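## Task

Unclip the two-pole C32 circuit breaker from the rail and set it down inside the tray, making sure every other device is still clipped onto the rail at the end.

## Robot and tools

ROBOT. Two arms, left_arm and right_arm, each a six-joint arm with a parallel two-finger gripper and a wrist camera. Calibrated bases: left_arm at (+0.001, +0.336, 0) m, right_arm at (+0.043, -0.293, 0) m, both nearly unrotated. A two-camera stand sits behind the arms. Loose objects can occasionally get a brief nudge from outside.

FRAME. All positions, orientations and targets use the scene frame: origin at table-top height, halfway between the nominal bases, +x pointing out over the table, +z up, left_arm on the +y side. Image left or right does not tell you which arm is which. Offsets run along these same axes. Rotations turn about the Hand target's own position. Fingers point along the gripper's +z and close along its y. end_effector_position is the point between the finger pads, roughly 1 cm behind the tips. Reported poses can be off by a few centimetres, more at long reach.

ROW LAYOUT (shared by execute_actions and move). One row is a single list of 14 numbers covering both arms, each in [-1, 1]. Positions 1-7 are left_arm: dx, dy, dz, rx, ry, rz, opening. Positions 8-14 are the same seven for right_arm. Always send all 14, even when only one arm should move. dx..rz are relative offsets from that arm's Hand target at the start of the action or move, not absolute poses. 1.0 equals 0.6 m for dx/dy/dz and 180 degrees for rotation. rx, ry, rz together form one rotation vector. Opening is absolute: +1 is fully open (0.094 m), -1 is closed. A 0 in the opening slot is a real command (half open). To keep a gripper as it is, repeat its current command. Sending six zeros for an arm re-requests its Hand target.

execute_actions(actions, cameras). actions is a list of actions. Each action is a table of up to 15 rows, one per 1/30 s control step. If the table is shorter, its last row is held for the rest of the 15 steps. Every row is measured from the pose at the start of that action, not from the previous row. Repeating the same offset in a later action moves the arm further again. An empty actions list just reports state and images. cameras is a list of names, ["all"] or []. Any unknown name makes the call invalid.

move(target, speed, blend, opening_speed, grip_force, blocking, cameras). Drives each gripper in a straight line toward its target. target is one 14-number row, or up to 15 such rows as waypoints. Every waypoint is an offset from the Hand target at the move's start. speed is in m/s, 0.002 to 2.9, default 0.25; turning is capped at twice that in rad/s. Give one value, or one per waypoint. blend (m) rounds corners at intermediate waypoints; 0 stops at each one. opening_speed changes the commanded opening gradually, in units per second on the -1..1 scale, minimum 0.2. Use it to close gently. grip_force is the per-pad force limit in newtons, 10 to 50. It stays set until changed, and low values close slowly. blocking=false returns after about 0.5 s while the motion continues. A move is capped at 10 s. It does not avoid obstacles or the other arm. The result adds a move: line giving the ending (done, off_target, moving, held, fault) and any limits (paced = pose clipped, held = steps withheld). An arm not named in the ending finished within 10 mm and 2 degrees. Neither done nor off_target tells you whether anything was touched.

wait(seconds 0-10): lets time pass while holding the last commands. stop(): brakes a running move. zoom_image(camera, region [x0, y0, x1, y1] in pixels, at most 504x504): enlarges part of the latest image from that camera. Cameras are cam_head_left, cam_head_right, cam_high, cam_low, cam_left_wrist and cam_right_wrist, all 672x504. read_manual: licence text only. finished_scene(scene): ends the current scene, given by its number. It cannot be undone, so call it only once the device is in the tray and the other devices are still on the rail. After ending the first scene, make no further call in that reply.

RESULTS. Each arm reports:
- end_effector_position (m) and end_effector_quat_wxyz.
- Hand target: the last commanded pose after clipping; the next offsets count from here.
- Tool commands.
- grip_measured: the measured opening on the -1..1 scale. It reads a bit wide when empty and slightly narrower than a firmly gripped part.
- grip_effort_nm: motor effort, negative when closing. It is not pad force.
- Joint positions (the last value is the opening in m), joint velocities (may show as within noise) and joint torques. Torques 1-3 wrap at ±28 N m.
- Action calls also list end_effector_position at some steps.
The controller limits each step's orientation change to 40 degrees from the measured orientation. The gripper often settles short of its target because of friction and load. Resending the command, or adding the missing distance as an offset, closes that gap; waiting does not. A lag alone is not evidence of contact.

AVOID. Keep the arms, grippers and wrist cameras clear of each other; the clearance check does not protect grippers. Never close one gripper on the other arm's fingers. Approach slowly, because contact force grows with speed and with how far the target lies past the contact point. An arm blocked by an obstacle keeps pushing until you command its target back past the gripper. Do not drop parts, release moving parts, slam into fixed or heavy things, or let anything leave the table. Do not strain a wrist camera cable. Do not route paths close to an arm's own base; go around it. Limit holding loads or stretching toward unreachable poses: motors heat up, MOTOR HOT warns at 75 °C, and at 90 °C the arm folds and stops working.

Each tool is called after ">>>" by a JSON object that holds its "name" and its "arguments", one argument or row to a line.

## Session

>>> {"name": "execute_actions", "arguments": {
  "actions": []
}}

Scene clock: 0.00 s.
left_arm: end_effector_position=(+0.4042, +0.3198, +0.1197) grip_measured=+1.000 grip_effort_nm=n/a end_effector_quat_wxyz=(+0.624, +0.008, +0.781, -0.007) | right_arm: end_effector_position=(+0.4368, -0.3062, +0.1065) grip_measured=+1.000 grip_effort_nm=n/a end_effector_quat_wxyz=(+0.591, +0.036, +0.806, -0.019)
Joint positions: left_arm=[-0.045 1.556 0.35 0.983 -0.037 -0.009 0.094] | right_arm=[-0.036 1.499 0.345 0.847 0.068 0.034 0.094]
Joint velocities: within noise
Joint torques (N m): no reading
Heat: left arm: 35 °C; right arm: 30 °C.
Hand target: left_arm +0.4059, +0.3197, +0.1247; +0.629, +0.008, +0.777, -0.007 | right_arm +0.4400, -0.3063, +0.1161; +0.602, +0.037, +0.798, -0.019
Tool commands: left_gripper/opening=+1.0 right_gripper/opening=+1.0

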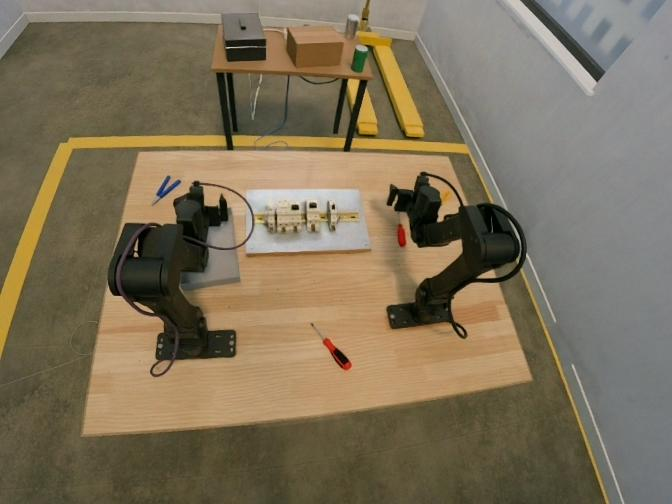

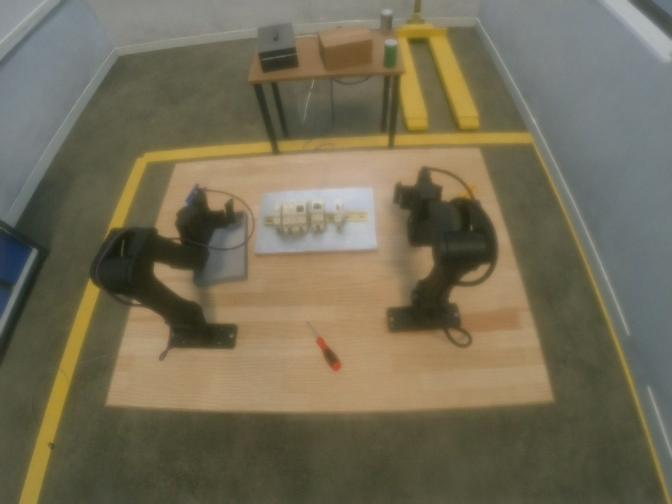

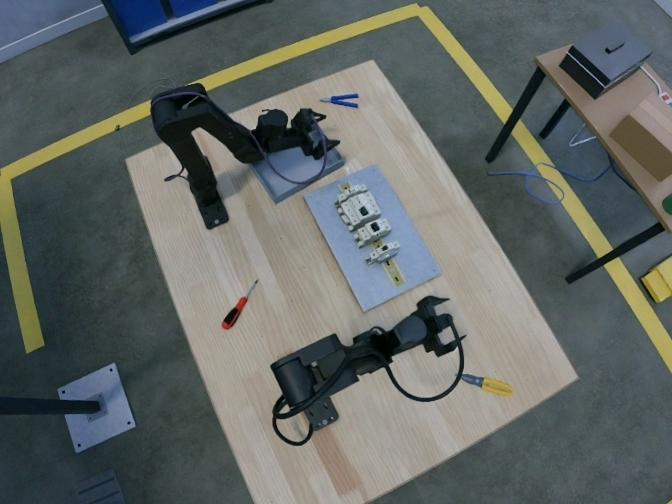

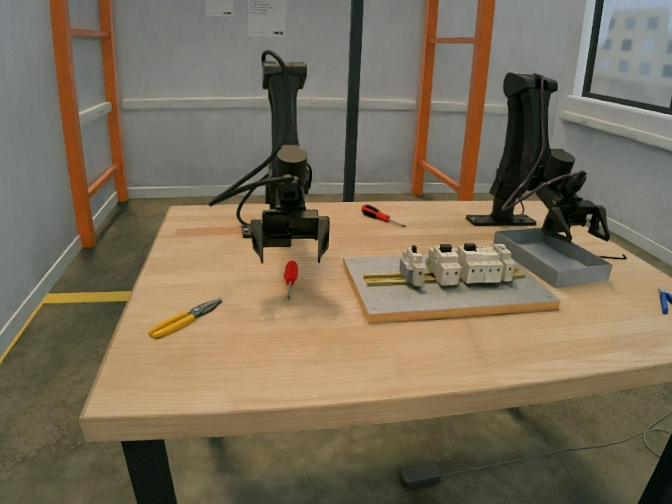

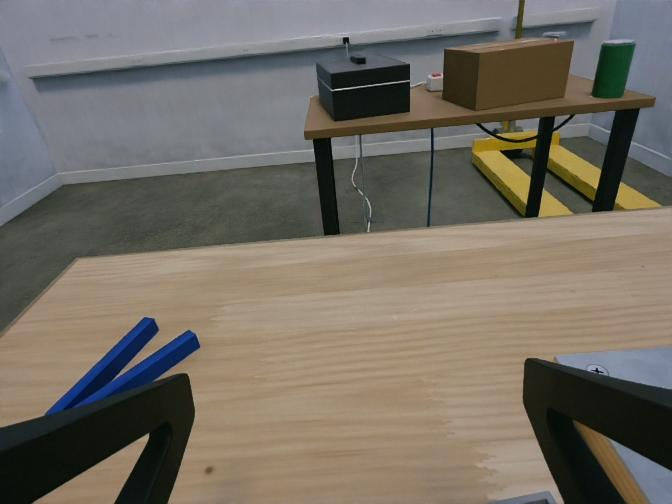

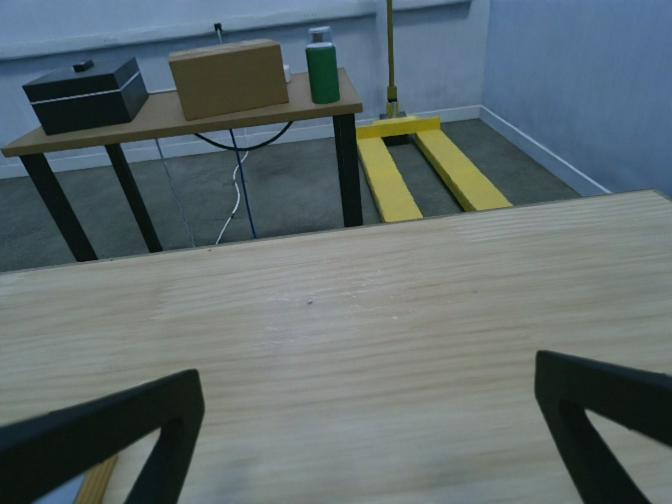

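>>> {"name": "zoom_image", "arguments": {
  "camera": "cam_head_left",
  "region": [240, 180, 380, 260]
}}

>>> {"name": "zoom_image", "arguments": {
  "camera": "cam_high",
  "region": [310, 170, 430, 290]
}}

>>> {"name": "zoom_image", "arguments": {
  "camera": "cam_low",
  "region": [340, 220, 620, 330]
}}

Scaled by 3.600 from the camera's 672x504 image, which has a finer 960x720 frame.

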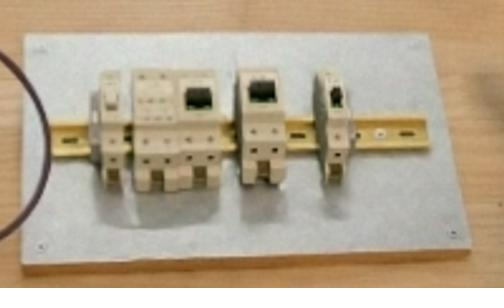

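Scaled by 4.200 from the camera's 672x504 image, which has a finer 960x720 frame.

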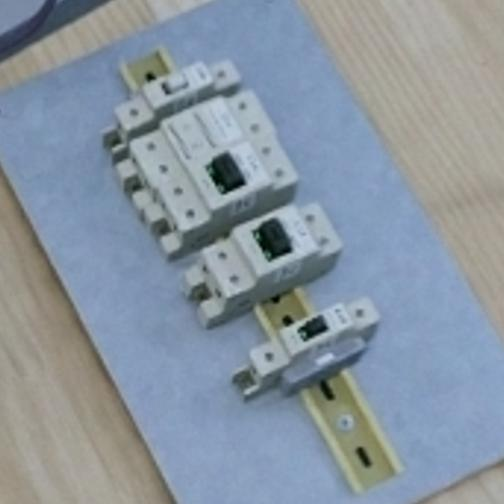

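Scaled by 1.800 from the camera's 672x504 image, which has a finer 960x720 frame.

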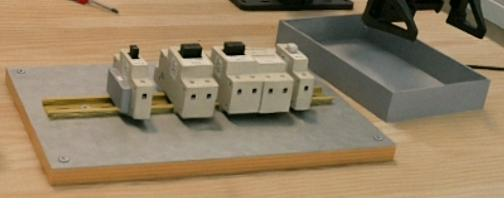

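>>> {"name": "move", "arguments": {
  "target": [-0.1, -0.5, 0.27, 0,0.36,0,1, 0,0,0,0,0,0,1],
  "speed": 0.4,
  "cameras": ["cam_left_wrist","cam_high","cam_head_left"]
}}

Scene clock: 34.77 s.
left_arm: end_effector_position=(+0.3422, +0.0204, +0.2949) grip_measured=+1.000 grip_effort_nm=0.01 end_effector_quat_wxyz=(+0.236, +0.018, +0.965, -0.114) | right_arm: end_effector_position=(+0.4368, -0.3062, +0.1065) grip_measured=+1.000 grip_effort_nm=0.00 end_effector_quat_wxyz=(+0.591, +0.036, +0.806, -0.019)
Joint positions: left_arm=[-0.8 2.108 2.589 -1.548 -0.172 -0.732 0.094] | right_arm=[-0.036 1.499 0.345 0.847 0.068 0.034 0.094]
Joint torques (N m): left_arm=[0.51 -8.23 6.45 0.51 0 -0.07] | right_arm=[-0.03 -6.06 5 2.01 0.03 -0.02]
Heat: left arm: 37 °C; right arm: 34 °C.
Hand target: left_arm +0.3458, +0.0197, +0.2868; +0.115, +0.003, +0.993, -0.010 | right_arm +0.4400, -0.3063, +0.1161; +0.602, +0.037, +0.798, -0.019
Off the commanded pose: left_arm 0.009 m, 19 deg | right_arm 0.010 m, 2 deg.
joint sent to its limit (left arm) — joint 4 (wrist pitch), lower limit. The joint targets are off in orientation, not in position.
move: off_target (left_arm)
Images, in order (width x height): cam_head_left 672x504, cam_high 672x504, cam_left_wrist 672x504.

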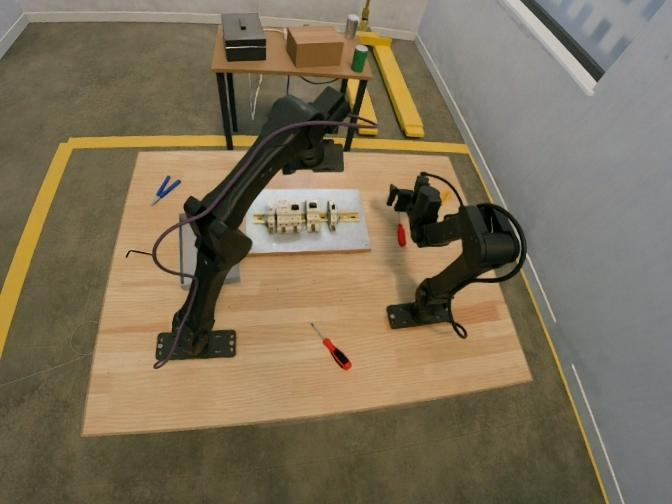

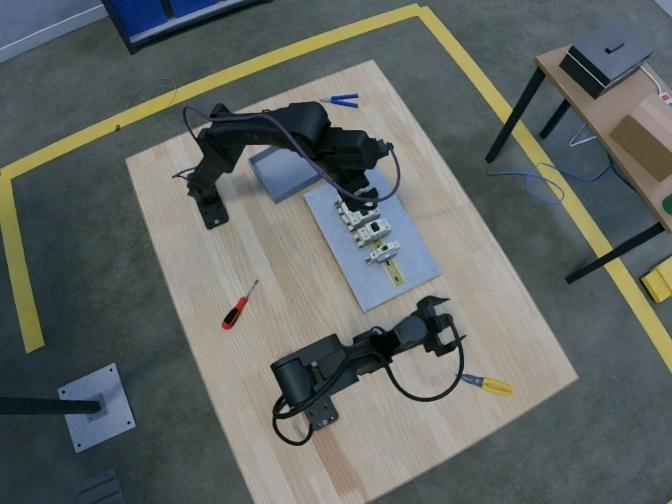

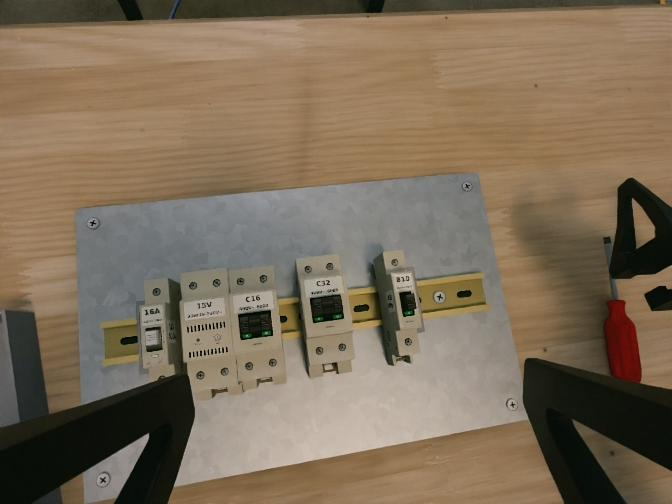

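>>> {"name": "move", "arguments": {
  "target": [0.062, -0.0245, -0.228, 0,0.073,0,0.05, 0,0,0,0,0,0,1],
  "speed": 0.3,
  "cameras": ["cam_left_wrist","cam_low"]
}}

Scene clock: 81.37 s.
left_arm: end_effector_position=(+0.3812, +0.0048, +0.1553) grip_measured=+0.053 grip_effort_nm=-0.15 end_effector_quat_wxyz=(+0.083, -0.001, +0.993, -0.078) | right_arm: end_effector_position=(+0.4368, -0.3062, +0.1065) grip_measured=+1.000 grip_effort_nm=0.00 end_effector_quat_wxyz=(+0.591, +0.036, +0.806, -0.019)
Joint positions: left_arm=[-0.7 2.435 2.643 -1.551 0.008 -0.718 0.049] | right_arm=[-0.036 1.499 0.345 0.847 0.068 0.034 0.094]
Joint torques (N m): left_arm=[0.46 -11.64 6.99 0.13 0.09 0.02] | right_arm=[-0.02 -6.05 4.96 2.02 0.03 -0.02]
Heat: left arm: 37 °C; right arm: 35 °C.
Hand target: left_arm +0.3830, +0.0050, +0.1499; +0.000, +0.002, +1.000, -0.010 | right_arm +0.4400, -0.3063, +0.1161; +0.602, +0.037, +0.798, -0.019
Off the commanded pose: left_arm 0.006 m, 12 deg | right_arm 0.010 m, 2 deg.
joint sent to its limit (left arm) — joint 4 (wrist pitch), lower limit. The joint targets are off in orientation, not in position.
move: off_target (left_arm)
Images, in order (width x height): cam_low 672x504, cam_left_wrist 672x504.

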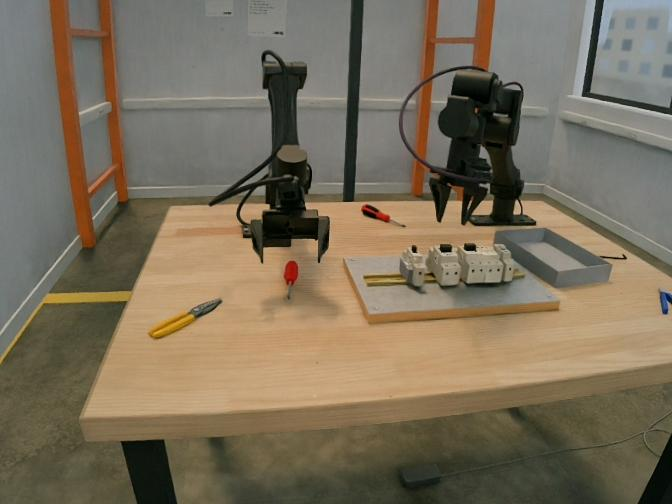

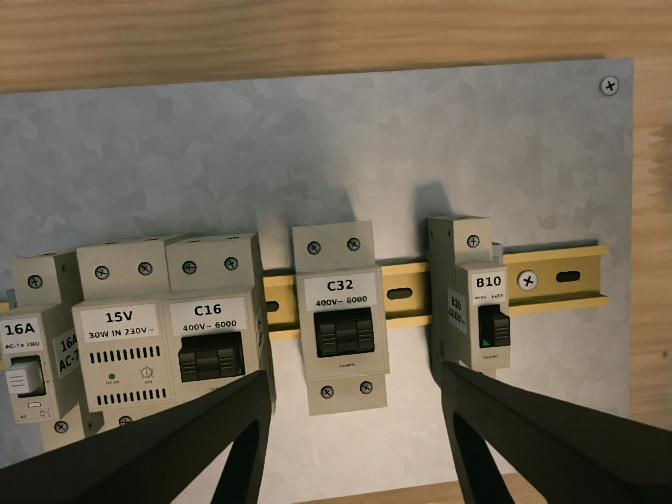

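>>> {"name": "move", "arguments": {
  "target": [-0.0017, -0.0017, -0.055, 0.0064,-0.083,-0.006,0.05, 0,0,0,0,0,0,1],
  "cameras": ["cam_left_wrist"]
}}

Scene clock: 123.80 s.
left_arm: end_effector_position=(+0.3770, +0.0034, +0.0986) grip_measured=+0.053 grip_effort_nm=-0.15 end_effector_quat_wxyz=(+0.106, +0.020, +0.994, +0.011) | right_arm: end_effector_position=(+0.4368, -0.3062, +0.1065) grip_measured=+1.000 grip_effort_nm=0.00 end_effector_quat_wxyz=(+0.591, +0.036, +0.806, -0.019)
Joint positions: left_arm=[-0.769 2.435 2.412 -1.408 -0.163 -0.734 0.049] | right_arm=[-0.036 1.499 0.345 0.847 0.068 0.034 0.094]
Joint torques (N m): left_arm=[0.09 -17.18 5.04 0.25 -0.21 -0.11] | right_arm=[-0.03 -6.04 4.97 2.02 0.02 -0.02]
Heat: left arm: 36 °C; right arm: 36 °C.
Hand target: left_arm +0.3820, +0.0039, +0.1170; +0.130, +0.012, +0.991, +0.000 | right_arm +0.4400, -0.3063, +0.1161; +0.602, +0.037, +0.798, -0.019
Off the commanded pose: left_arm 0.019 m, 3 deg | right_arm 0.010 m, 2 deg.
move: off_target (left_arm)
Images, in order (width x height): cam_left_wrist 672x504.

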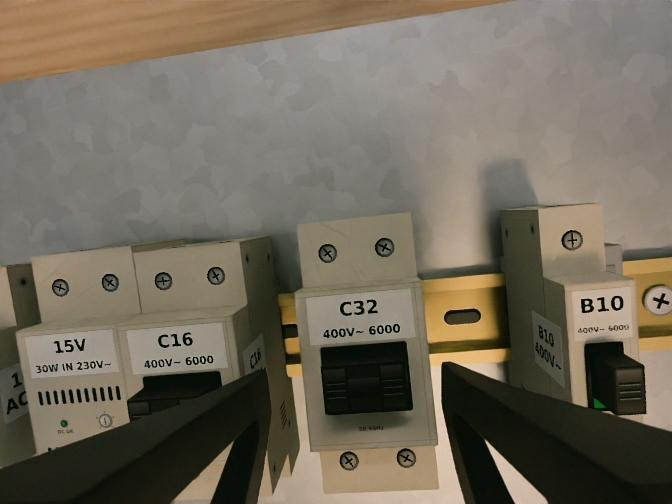

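>>> {"name": "move", "arguments": {
  "target": [
    [0.004, 0, -0.045, 0,0,0,0.05, 0,0,0,0,0,0,1],
    [0.004, 0, -0.045, 0,0,0,-0.5, 0,0,0,0,0,0,1]
  ],
  "speed": 0.12,
  "opening_speed": 0.7,
  "cameras": ["cam_left_wrist","cam_low"]
}}

Scene clock: 159.10 s.
left_arm: end_effector_position=(+0.3771, +0.0015, +0.0593) grip_measured=-0.227 grip_effort_nm=-1.02 end_effector_quat_wxyz=(+0.099, +0.017, +0.995, +0.014) | right_arm: end_effector_position=(+0.4368, -0.3062, +0.1065) grip_measured=+1.000 grip_effort_nm=0.00 end_effector_quat_wxyz=(+0.591, +0.036, +0.806, -0.019)
Joint positions: left_arm=[-0.77 2.434 2.256 -1.269 -0.158 -0.74 0.036] | right_arm=[-0.036 1.499 0.345 0.847 0.068 0.034 0.094]
Joint torques (N m): left_arm=[0.43 -19.34 5.15 0.16 -0.24 -0.02] | right_arm=[-0.02 -6.05 4.96 2.02 0.03 -0.02]
Heat: left arm: 40 °C; right arm: 37 °C.
Hand target: left_arm +0.3845, +0.0040, +0.0899; +0.130, +0.012, +0.991, +0.000 | right_arm +0.4400, -0.3063, +0.1161; +0.602, +0.037, +0.798, -0.019
Off the commanded pose: left_arm 0.032 m, 4 deg | right_arm 0.010 m, 2 deg.
move: off_target (left_arm); target 2's new opening was sent with left_arm's hand 0.031 m and 4 deg from that target
Images, in order (width x height): cam_low 672x504, cam_left_wrist 672x504.

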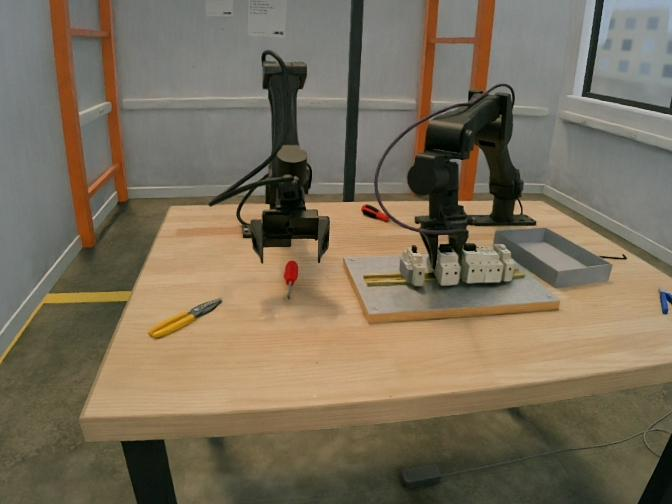

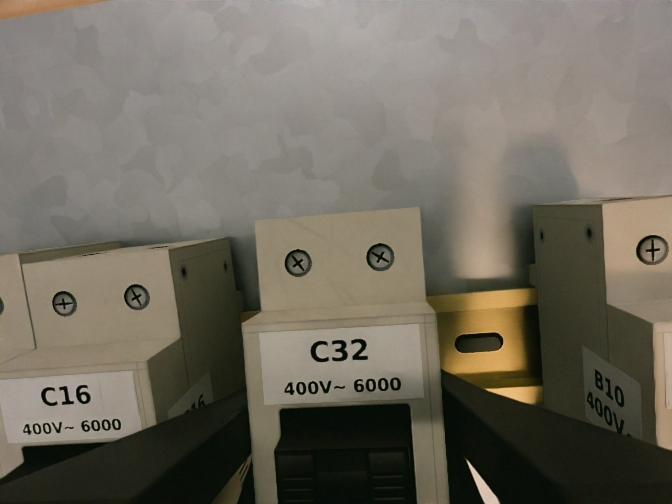

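>>> {"name": "move", "arguments": {
  "target": [0.02, 0, 0.013, 0,0.12,0,-0.5, 0,0,0,0,0,0,1],
  "speed": 0.12,
  "cameras": ["cam_left_wrist","cam_low"]
}}

>>> {"name": "zoom_image", "arguments": {
  "camera": "cam_low",
  "region": [380, 190, 560, 310]
}}

Scene clock: 176.33 s.
left_arm: end_effector_position=(+0.3841, +0.0031, +0.0670) grip_measured=-0.237 grip_effort_nm=-1.02 end_effector_quat_wxyz=(+0.016, +0.016, +0.999, -0.030) | right_arm: end_effector_position=(+0.4368, -0.3062, +0.1065) grip_measured=+1.000 grip_effort_nm=0.00 end_effector_quat_wxyz=(+0.591, +0.036, +0.806, -0.019)
Joint positions: left_arm=[-0.693 2.624 2.656 -1.54 0.026 -0.676 0.036] | right_arm=[-0.036 1.499 0.345 0.847 0.068 0.034 0.094]
Joint torques (N m): left_arm=[2.88 -16.57 10.96 -0.27 0.5 0.16] | right_arm=[-0.03 -6.06 4.97 2.01 0.03 -0.03]
Heat: left arm: 46 °C; right arm: 37 °C.
Hand target: left_arm +0.3963, +0.0039, +0.0977; -0.058, +0.012, +0.998, -0.002 | right_arm +0.4400, -0.3063, +0.1161; +0.602, +0.037, +0.798, -0.019
Off the commanded pose: left_arm 0.033 m, 9 deg | right_arm 0.010 m, 2 deg.
joint sent to its limit (left arm) — joint 4 (wrist pitch), lower limit. The joint targets are off in orientation, not in position.
move: off_target (left_arm)
Images, in order (width x height): cam_low 672x504, cam_left_wrist 672x504.

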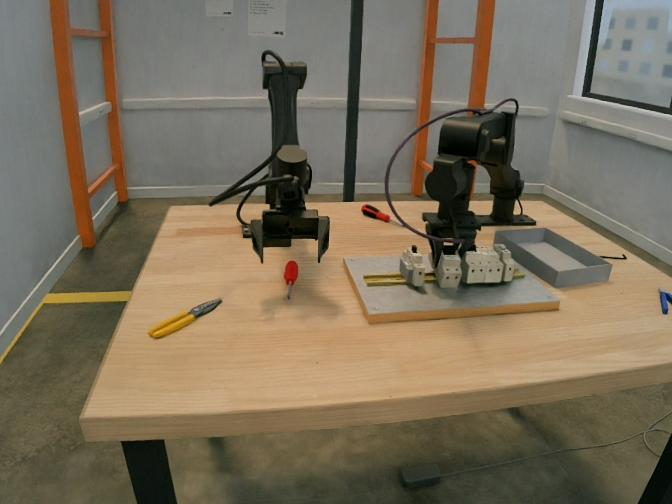

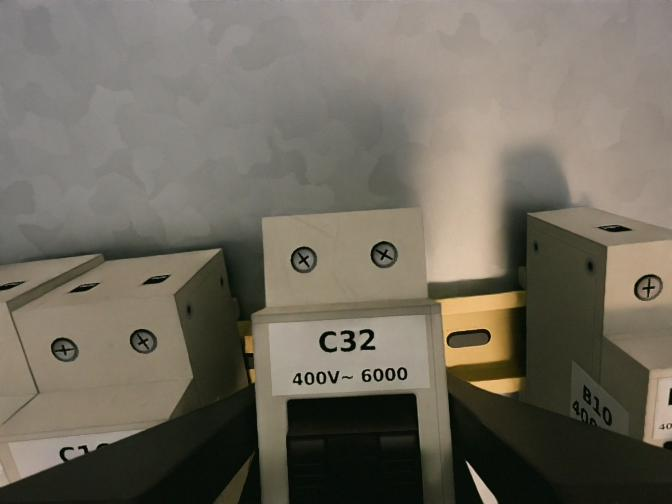

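Scaled by 2.800 from the camera's 672x504 image, which has a finer 960x720 frame.

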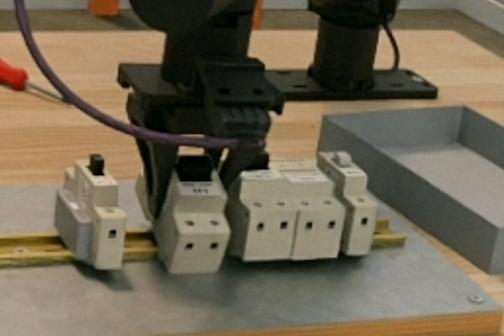

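>>> {"name": "move", "arguments": {
  "target": [
    [0.025, 0, 0.03, 0,0,0,-0.5, 0,0,0,0,0,0,1],
    [0.025, 0, 0.13, 0,0,0,-0.5, 0,0,0,0,0,0,1]
  ],
  "speed": 0.12,
  "blend": 0.01,
  "cameras": ["cam_left_wrist","cam_low","cam_head_left"]
}}

Scene clock: 186.47 s.
left_arm: end_effector_position=(+0.3852, +0.0031, +0.0686) grip_measured=-0.237 grip_effort_nm=-1.02 end_effector_quat_wxyz=(+0.013, +0.017, +0.999, -0.034) | right_arm: end_effector_position=(+0.4368, -0.3062, +0.1065) grip_measured=+1.000 grip_effort_nm=0.00 end_effector_quat_wxyz=(+0.591, +0.036, +0.806, -0.019)
Joint positions: left_arm=[-0.688 2.64 2.693 -1.56 0.035 -0.671 0.036] | right_arm=[-0.036 1.499 0.345 0.847 0.068 0.034 0.094]
Joint torques (N m): left_arm=[3.85 25.35 11.17 -0.09 0.39 0.18] | right_arm=[-0.03 -6.05 4.98 2.02 0.03 -0.03]
Heat: left arm: 49 °C; right arm: 37 °C.
Hand target: left_arm +0.4114, +0.0038, +0.1758; -0.058, +0.012, +0.998, -0.002 | right_arm +0.4400, -0.3063, +0.1161; +0.602, +0.037, +0.798, -0.019
Off the commanded pose: left_arm 0.110 m, 9 deg | right_arm 0.010 m, 2 deg.
joint sent to its limit (left arm) — joint 4 (wrist pitch), lower limit. The joint targets are off in position and orientation.
move: off_target (left_arm)
Images, in order (width x height): cam_head_left 672x504, cam_low 672x504, cam_left_wrist 672x504.

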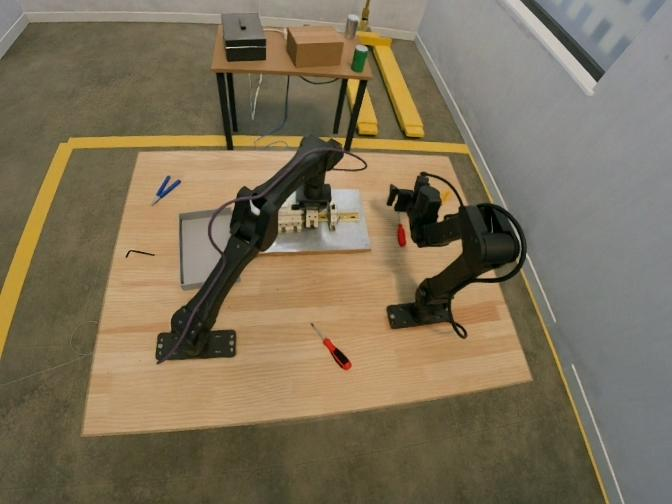

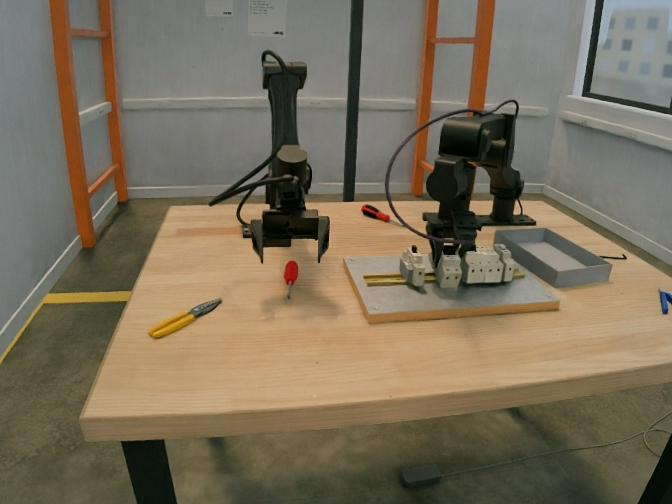

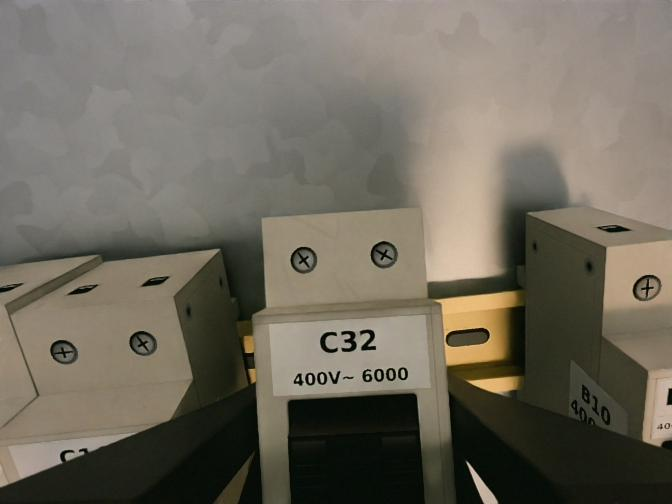

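>>> {"name": "move", "arguments": {
  "target": [
    [-0.025,0,-0.13,0,0,0,-0.5,0,0,0,0,0,0,1],
    [-0.0448,0,-0.143,0,-0.12,0,-0.5,0,0,0,0,0,0,1],
    [-0.0448,0,-0.143,0,-0.12,0,0.05,0,0,0,0,0,0,1]
  ],
  "speed": 0.15,
  "blend": [0.01,0,0],
  "opening_speed": 1,
  "cameras": ["cam_left_wrist","cam_low"]
}}

>>> {"name": "zoom_image", "arguments": {
  "camera": "cam_low",
  "region": [380, 190, 560, 310]
}}

Scene clock: 210.87 s.
left_arm: end_effector_position=(+0.3814, +0.0024, +0.0608) grip_measured=+0.047 grip_effort_nm=0.17 end_effector_quat_wxyz=(+0.101, +0.014, +0.995, +0.010) | right_arm: end_effector_position=(+0.4368, -0.3062, +0.1065) grip_measured=+1.000 grip_effort_nm=0.00 end_effector_quat_wxyz=(+0.591, +0.036, +0.806, -0.019)
Joint positions: left_arm=[-0.761 2.435 2.263 -1.264 -0.153 -0.738 0.049] | right_arm=[-0.036 1.499 0.345 0.847 0.068 0.034 0.094]
Joint torques (N m): left_arm=[-0.28 -19.21 5 0.11 -0.27 -0.01] | right_arm=[-0.02 -6.06 4.98 2.02 0.03 -0.03]
Heat: left arm: 65 °C; right arm: 37 °C.
Hand target: left_arm +0.3845, +0.0040, +0.0899; +0.130, +0.013, +0.991, +0.000 | right_arm +0.4400, -0.3063, +0.1161; +0.602, +0.037, +0.798, -0.019
Off the commanded pose: left_arm 0.029 m, 4 deg | right_arm 0.010 m, 2 deg.
move: off_target (left_arm); target 3's new opening was sent with left_arm's hand 0.029 m and 4 deg from that target
Images, in order (width x height): cam_low 672x504, cam_left_wrist 672x504.

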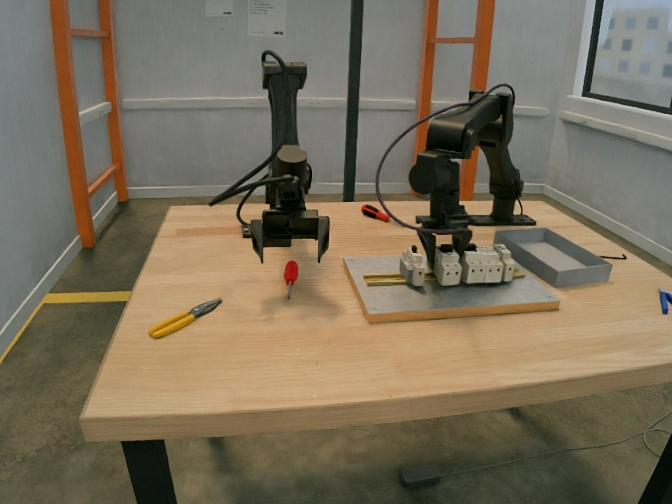

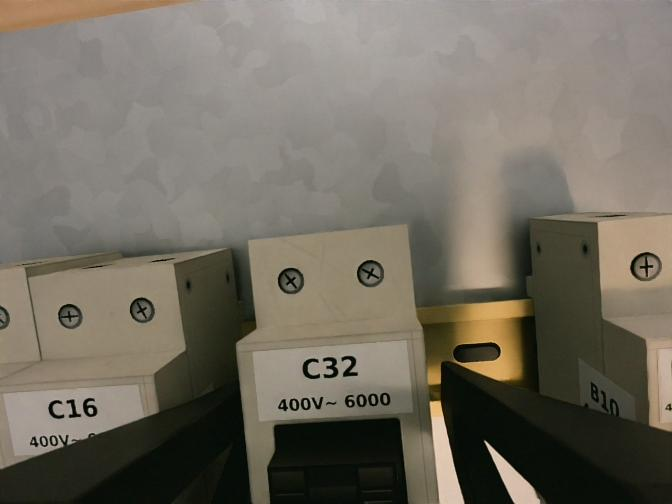

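Scaled by 2.800 from the camera's 672x504 image, which has a finer 960x720 frame.

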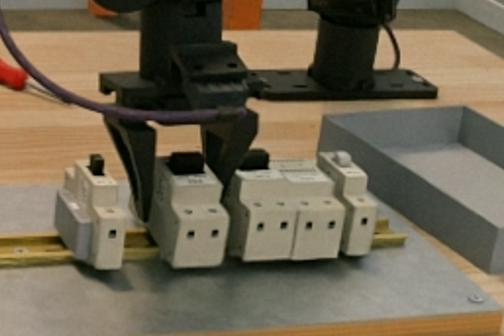

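>>> {"name": "move", "arguments": {
  "target": [
    [0,0,0,0,-0.12,0,0.05,0,0,0,0,0,0,1],
    [0,0,0,0,-0.12,0,-0.5,0,0,0,0,0,0,1]
  ],
  "speed": 0.2,
  "opening_speed": 1,
  "cameras": ["cam_left_wrist"]
}}

Scene clock: 221.17 s.
left_arm: end_effector_position=(+0.3805, +0.0023, +0.0634) grip_measured=-0.219 grip_effort_nm=-1.02 end_effector_quat_wxyz=(+0.288, +0.014, +0.957, +0.012) | right_arm: end_effector_position=(+0.4368, -0.3062, +0.1065) grip_measured=+1.000 grip_effort_nm=0.00 end_effector_quat_wxyz=(+0.591, +0.036, +0.806, -0.019)
Joint positions: left_arm=[-0.864 2.158 1.68 -0.704 -0.45 -0.76 0.037] | right_arm=[-0.036 1.499 0.345 0.847 0.068 0.034 0.094]
Joint torques (N m): left_arm=[-0.14 -16.83 5.41 0.51 -0.42 0.07] | right_arm=[-0.02 -6.05 5 2.02 0.03 -0.03]
Heat: left arm: 60 °C; right arm: 37 °C.
Hand target: left_arm +0.3844, +0.0039, +0.0900; +0.314, +0.012, +0.949, +0.002 | right_arm +0.4400, -0.3063, +0.1161; +0.602, +0.037, +0.798, -0.019
Off the commanded pose: left_arm 0.027 m, 3 deg | right_arm 0.010 m, 2 deg.
move: off_target (left_arm); target 2's new opening was sent with left_arm's hand 0.027 m and 3 deg from that target
Images, in order (width x height): cam_left_wrist 672x504.

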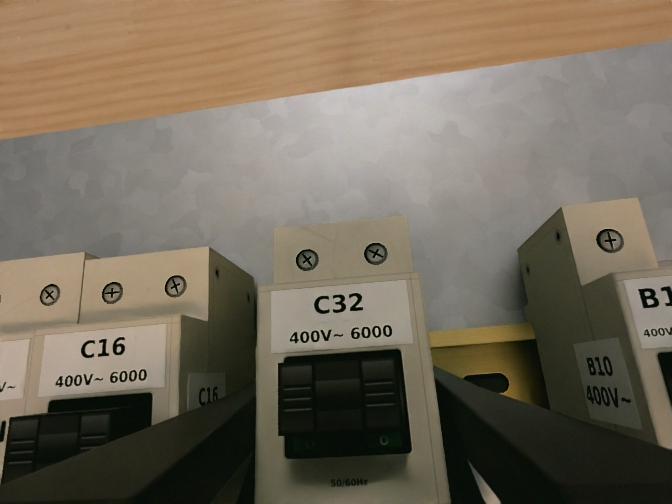

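>>> {"name": "move", "arguments": {
  "target": [
    [0.015,0,0.008,0,0.08,0,-0.5,0,0,0,0,0,0,1],
    [0.032,0,0.018,0,0.165,0,-0.5,0,0,0,0,0,0,1],
    [0.045,0,0.045,0,0.165,0,-0.5,0,0,0,0,0,0,1]
  ],
  "speed": 0.15,
  "blend": 0.01,
  "cameras": ["cam_left_wrist","cam_low"]
}}

>>> {"name": "zoom_image", "arguments": {
  "camera": "cam_low",
  "region": [380, 190, 560, 310]
}}

Scene clock: 237.33 s.
left_arm: end_effector_position=(+0.3884, +0.0058, +0.0712) grip_measured=-0.237 grip_effort_nm=-1.02 end_effector_quat_wxyz=(+0.041, +0.005, +0.999, -0.006) | right_arm: end_effector_position=(+0.4368, -0.3062, +0.1065) grip_measured=+1.000 grip_effort_nm=0.00 end_effector_quat_wxyz=(+0.591, +0.036, +0.806, -0.019)
Joint positions: left_arm=[-0.709 2.638 2.7 -1.563 -0.046 -0.712 0.036] | right_arm=[-0.036 1.499 0.345 0.847 0.068 0.034 0.094]
Joint torques (N m): left_arm=[1.42 -18.28 12.48 -0.06 -0.26 0.29] | right_arm=[-0.02 -6.06 4.96 2.01 0.03 -0.03]
Heat: left arm: 59 °C; right arm: 38 °C.
Hand target: left_arm +0.4114, +0.0038, +0.1170; +0.060, +0.013, +0.998, -0.001 | right_arm +0.4400, -0.3063, +0.1161; +0.602, +0.037, +0.798, -0.019
Off the commanded pose: left_arm 0.051 m, 2 deg | right_arm 0.010 m, 2 deg.
joint sent to its limit (left arm) — joint 4 (wrist pitch), lower limit. The joint targets are off in position and orientation.
move: off_target (left_arm); blend cut to 0.009 m at target 2
Images, in order (width x height): cam_low 672x504, cam_left_wrist 672x504.

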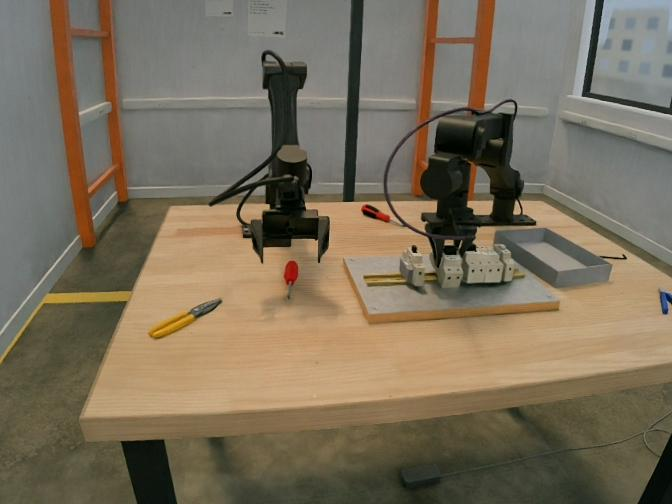

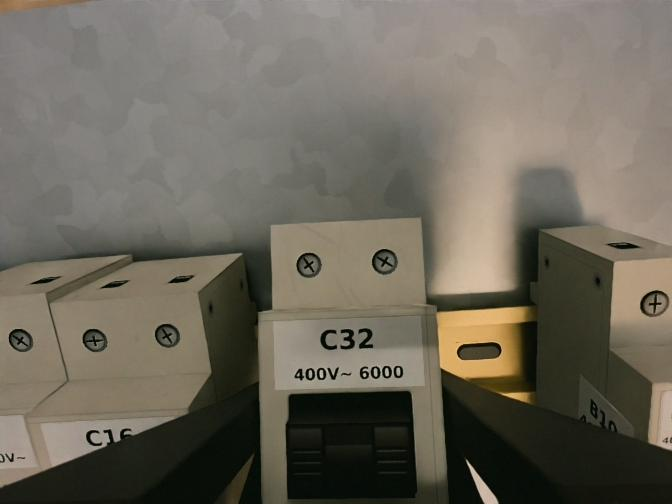

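Scaled by 2.800 from the camera's 672x504 image, which has a finer 960x720 frame.

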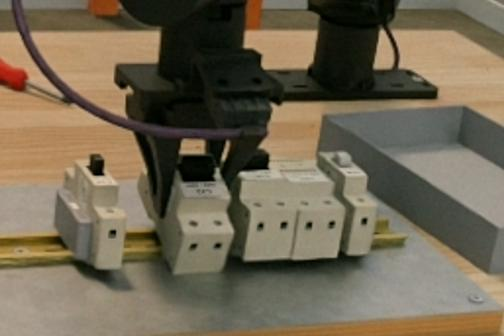

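>>> {"name": "move", "arguments": {
  "target": [
    [-0.045,0,-0.045,0,-0.055,0,-0.5,0,0,0,0,0,0,1],
    [0.02,0,-0.045,0,-0.055,0,-0.5,0,0,0,0,0,0,1],
    [0.0,0,-0.015,0,-0.17,0,-0.5,0,0,0,0,0,0,1]
  ],
  "speed": 0.15,
  "blend": 0.01,
  "cameras": ["cam_left_wrist","cam_low"]
}}

>>> {"name": "zoom_image", "arguments": {
  "camera": "cam_low",
  "region": [380, 190, 560, 310]
}}

Scene clock: 275.77 s.
left_arm: end_effector_position=(+0.4025, +0.0074, +0.0759) grip_measured=-0.238 grip_effort_nm=-1.02 end_effector_quat_wxyz=(+0.278, +0.021, +0.960, +0.021) | right_arm: end_effector_position=(+0.4368, -0.3062, +0.1065) grip_measured=+1.000 grip_effort_nm=0.00 end_effector_quat_wxyz=(+0.591, +0.036, +0.806, -0.019)
Joint positions: left_arm=[-0.817 2.207 1.817 -0.798 -0.427 -0.703 0.036] | right_arm=[-0.036 1.499 0.345 0.847 0.068 0.034 0.094]
Joint torques (N m): left_arm=[-0.34 -17.47 5.35 0.83 -0.53 0.04] | right_arm=[-0.03 -6.06 4.98 2.02 0.03 -0.03]
Heat: left arm: 51 °C; right arm: 38 °C.
Hand target: left_arm +0.4114, +0.0040, +0.1079; +0.321, +0.012, +0.947, +0.003 | right_arm +0.4400, -0.3063, +0.1161; +0.602, +0.037, +0.798, -0.019
Off the commanded pose: left_arm 0.034 m, 6 deg | right_arm 0.010 m, 2 deg.
move: off_target (left_arm)
Images, in order (width x height): cam_low 672x504, cam_left_wrist 672x504.

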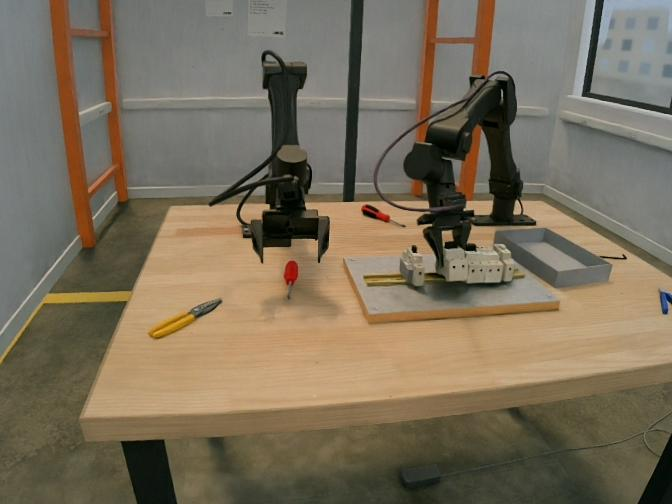

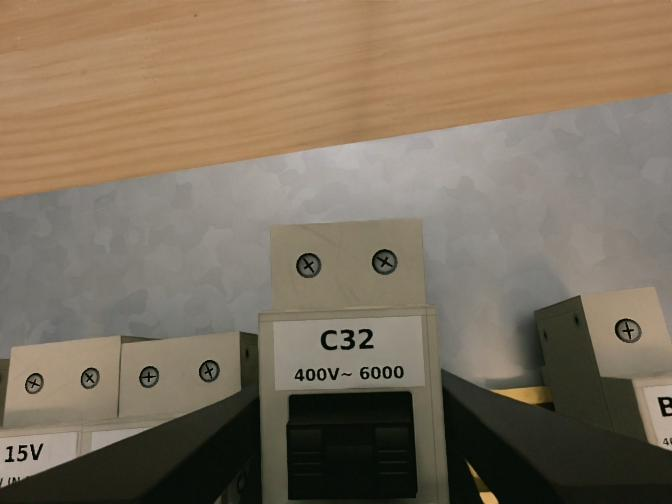

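Scaled by 2.800 from the camera's 672x504 image, which has a finer 960x720 frame.

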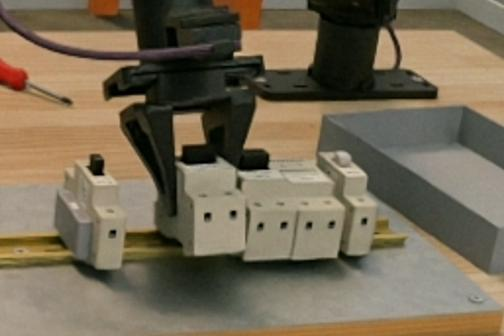

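>>> {"name": "move", "arguments": {
  "target": [
    [-0.01,0,0.1,0,0,0,-0.5,0,0,0,0,0,0,1],
    [-0.03,0,0.22,0,0,0,-0.5,0,0,0,0,0,0,1],
    [-0.1,0.52,0.22,0,0,0,-0.5,0,0,0,0,0,0,1]
  ],
  "speed": 0.25,
  "blend": 0.02,
  "cameras": ["cam_left_wrist","cam_head_left","cam_low","cam_high"]
}}

Scene clock: 303.83 s.
left_arm: end_effector_position=(+0.3456, +0.3164, +0.2207) grip_measured=-0.238 grip_effort_nm=-1.02 end_effector_quat_wxyz=(+0.280, +0.011, +0.960, +0.009) | right_arm: end_effector_position=(+0.4368, -0.3062, +0.1065) grip_measured=+1.000 grip_effort_nm=0.00 end_effector_quat_wxyz=(+0.591, +0.036, +0.806, -0.019)
Joint positions: left_arm=[-0.076 1.362 1.343 -0.987 -0.059 -0.05 0.036] | right_arm=[-0.036 1.499 0.345 0.847 0.068 0.034 0.094]
Joint torques (N m): left_arm=[0.35 -8.54 6.19 1.1 0.09 0.06] | right_arm=[-0.02 -6.08 4.97 2.01 0.02 -0.02]
Heat: left arm: 52 °C; right arm: 38 °C.
Hand target: left_arm +0.3514, +0.3159, +0.2398; +0.321, +0.012, +0.947, +0.002 | right_arm +0.4400, -0.3063, +0.1161; +0.602, +0.037, +0.798, -0.019
Off the commanded pose: left_arm 0.020 m, 5 deg | right_arm 0.010 m, 2 deg.
move: off_target (left_arm)
Images, in order (width x height): cam_head_left 672x504, cam_high 672x504, cam_low 672x504, cam_left_wrist 672x504.

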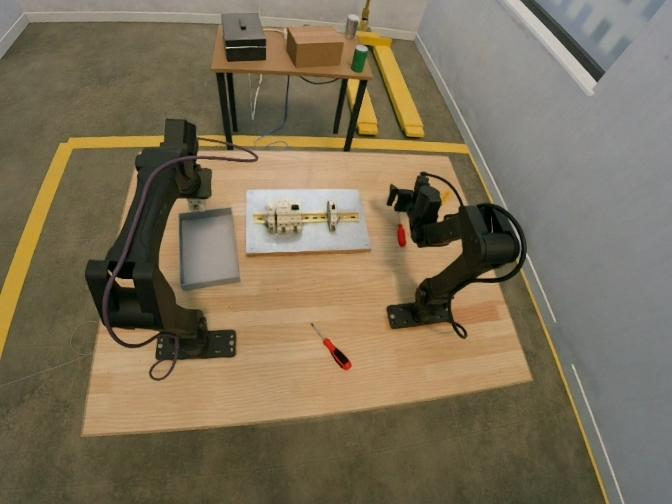

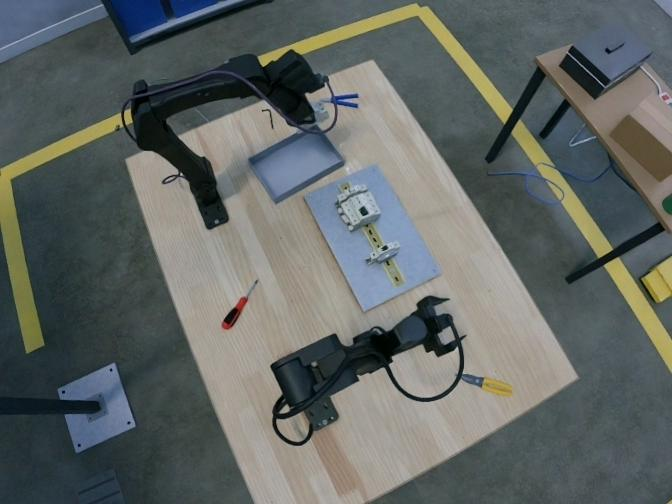

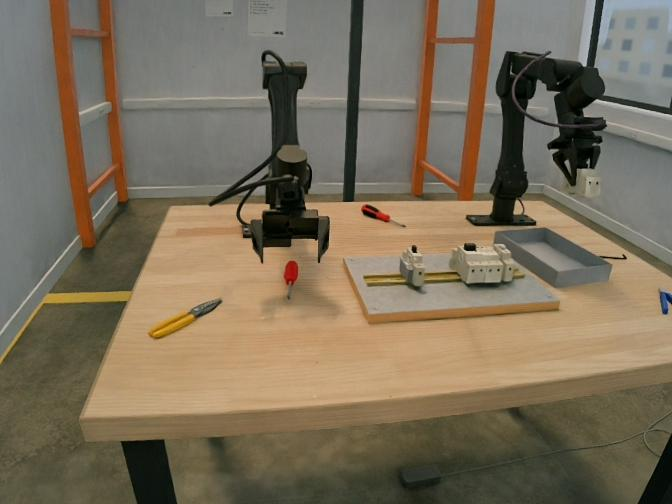

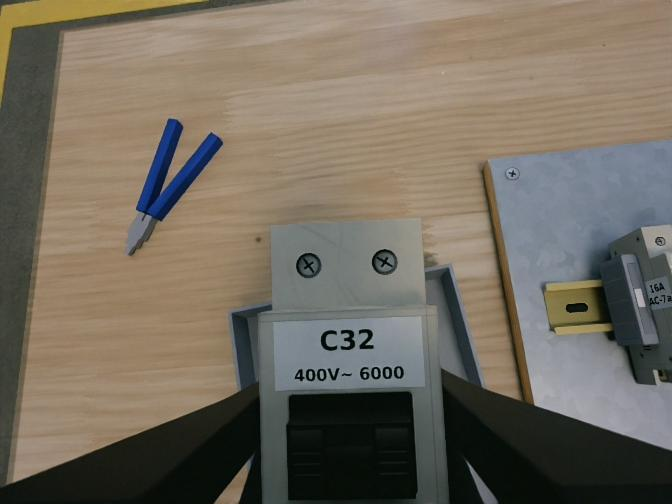

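>>> {"name": "move", "arguments": {
  "target": [
    [-0.05,0,0,0,0.09,0,-0.5,0,0,0,0,0,0,1],
    [-0.05,0,-0.233,0,0.09,0,-0.5,0,0,0,0,0,0,1]
  ],
  "speed": 0.2,
  "blend": 0.02,
  "cameras": ["cam_low","cam_left_wrist"]
}}

>>> {"name": "zoom_image", "arguments": {
  "camera": "cam_low",
  "region": [460, 170, 640, 300]
}}

Scene clock: 319.80 s.
left_arm: end_effector_position=(+0.3122, +0.3154, +0.0901) grip_measured=-0.238 grip_effort_nm=-1.02 end_effector_quat_wxyz=(+0.155, +0.017, +0.988, +0.007) | right_arm: end_effector_position=(+0.4368, -0.3062, +0.1065) grip_measured=+1.000 grip_effort_nm=0.00 end_effector_quat_wxyz=(+0.591, +0.036, +0.806, -0.019)
Joint positions: left_arm=[-0.076 1.453 1.005 -0.812 -0.037 -0.05 0.036] | right_arm=[-0.036 1.499 0.345 0.847 0.068 0.034 0.094]
Joint torques (N m): left_arm=[0.95 -7.72 5.79 0.69 0.1 -0.03] | right_arm=[-0.03 -6.06 4.98 2.02 0.02 -0.02]
Heat: left arm: 49 °C; right arm: 38 °C.
Hand target: left_arm +0.3214, +0.3159, +0.1000; +0.184, +0.013, +0.983, +0.001 | right_arm +0.4400, -0.3063, +0.1161; +0.602, +0.037, +0.798, -0.019
Off the commanded pose: left_arm 0.013 m, 3 deg | right_arm 0.010 m, 2 deg.
move: off_target (left_arm)
Images, in order (width x height): cam_low 672x504, cam_left_wrist 672x504.

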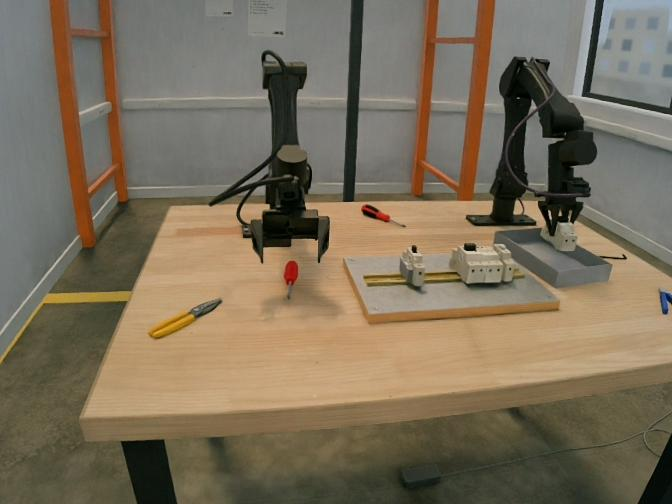

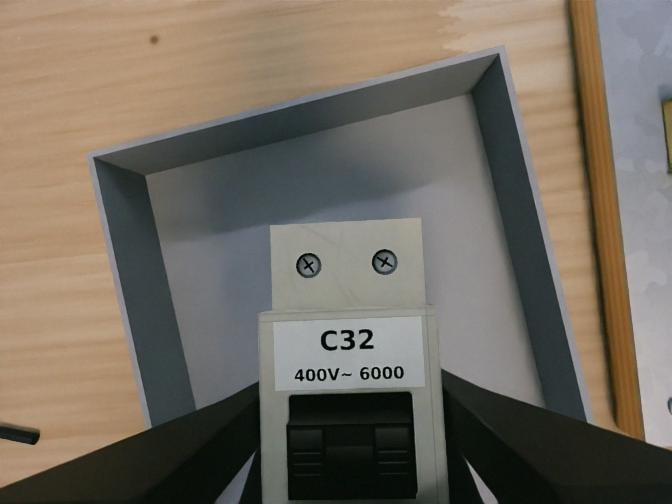

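Scaled by 2.800 from the camera's 672x504 image, which has a finer 960x720 frame.

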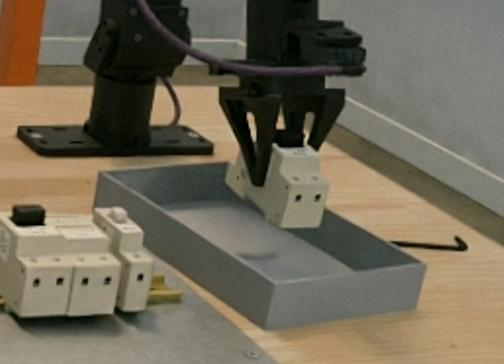

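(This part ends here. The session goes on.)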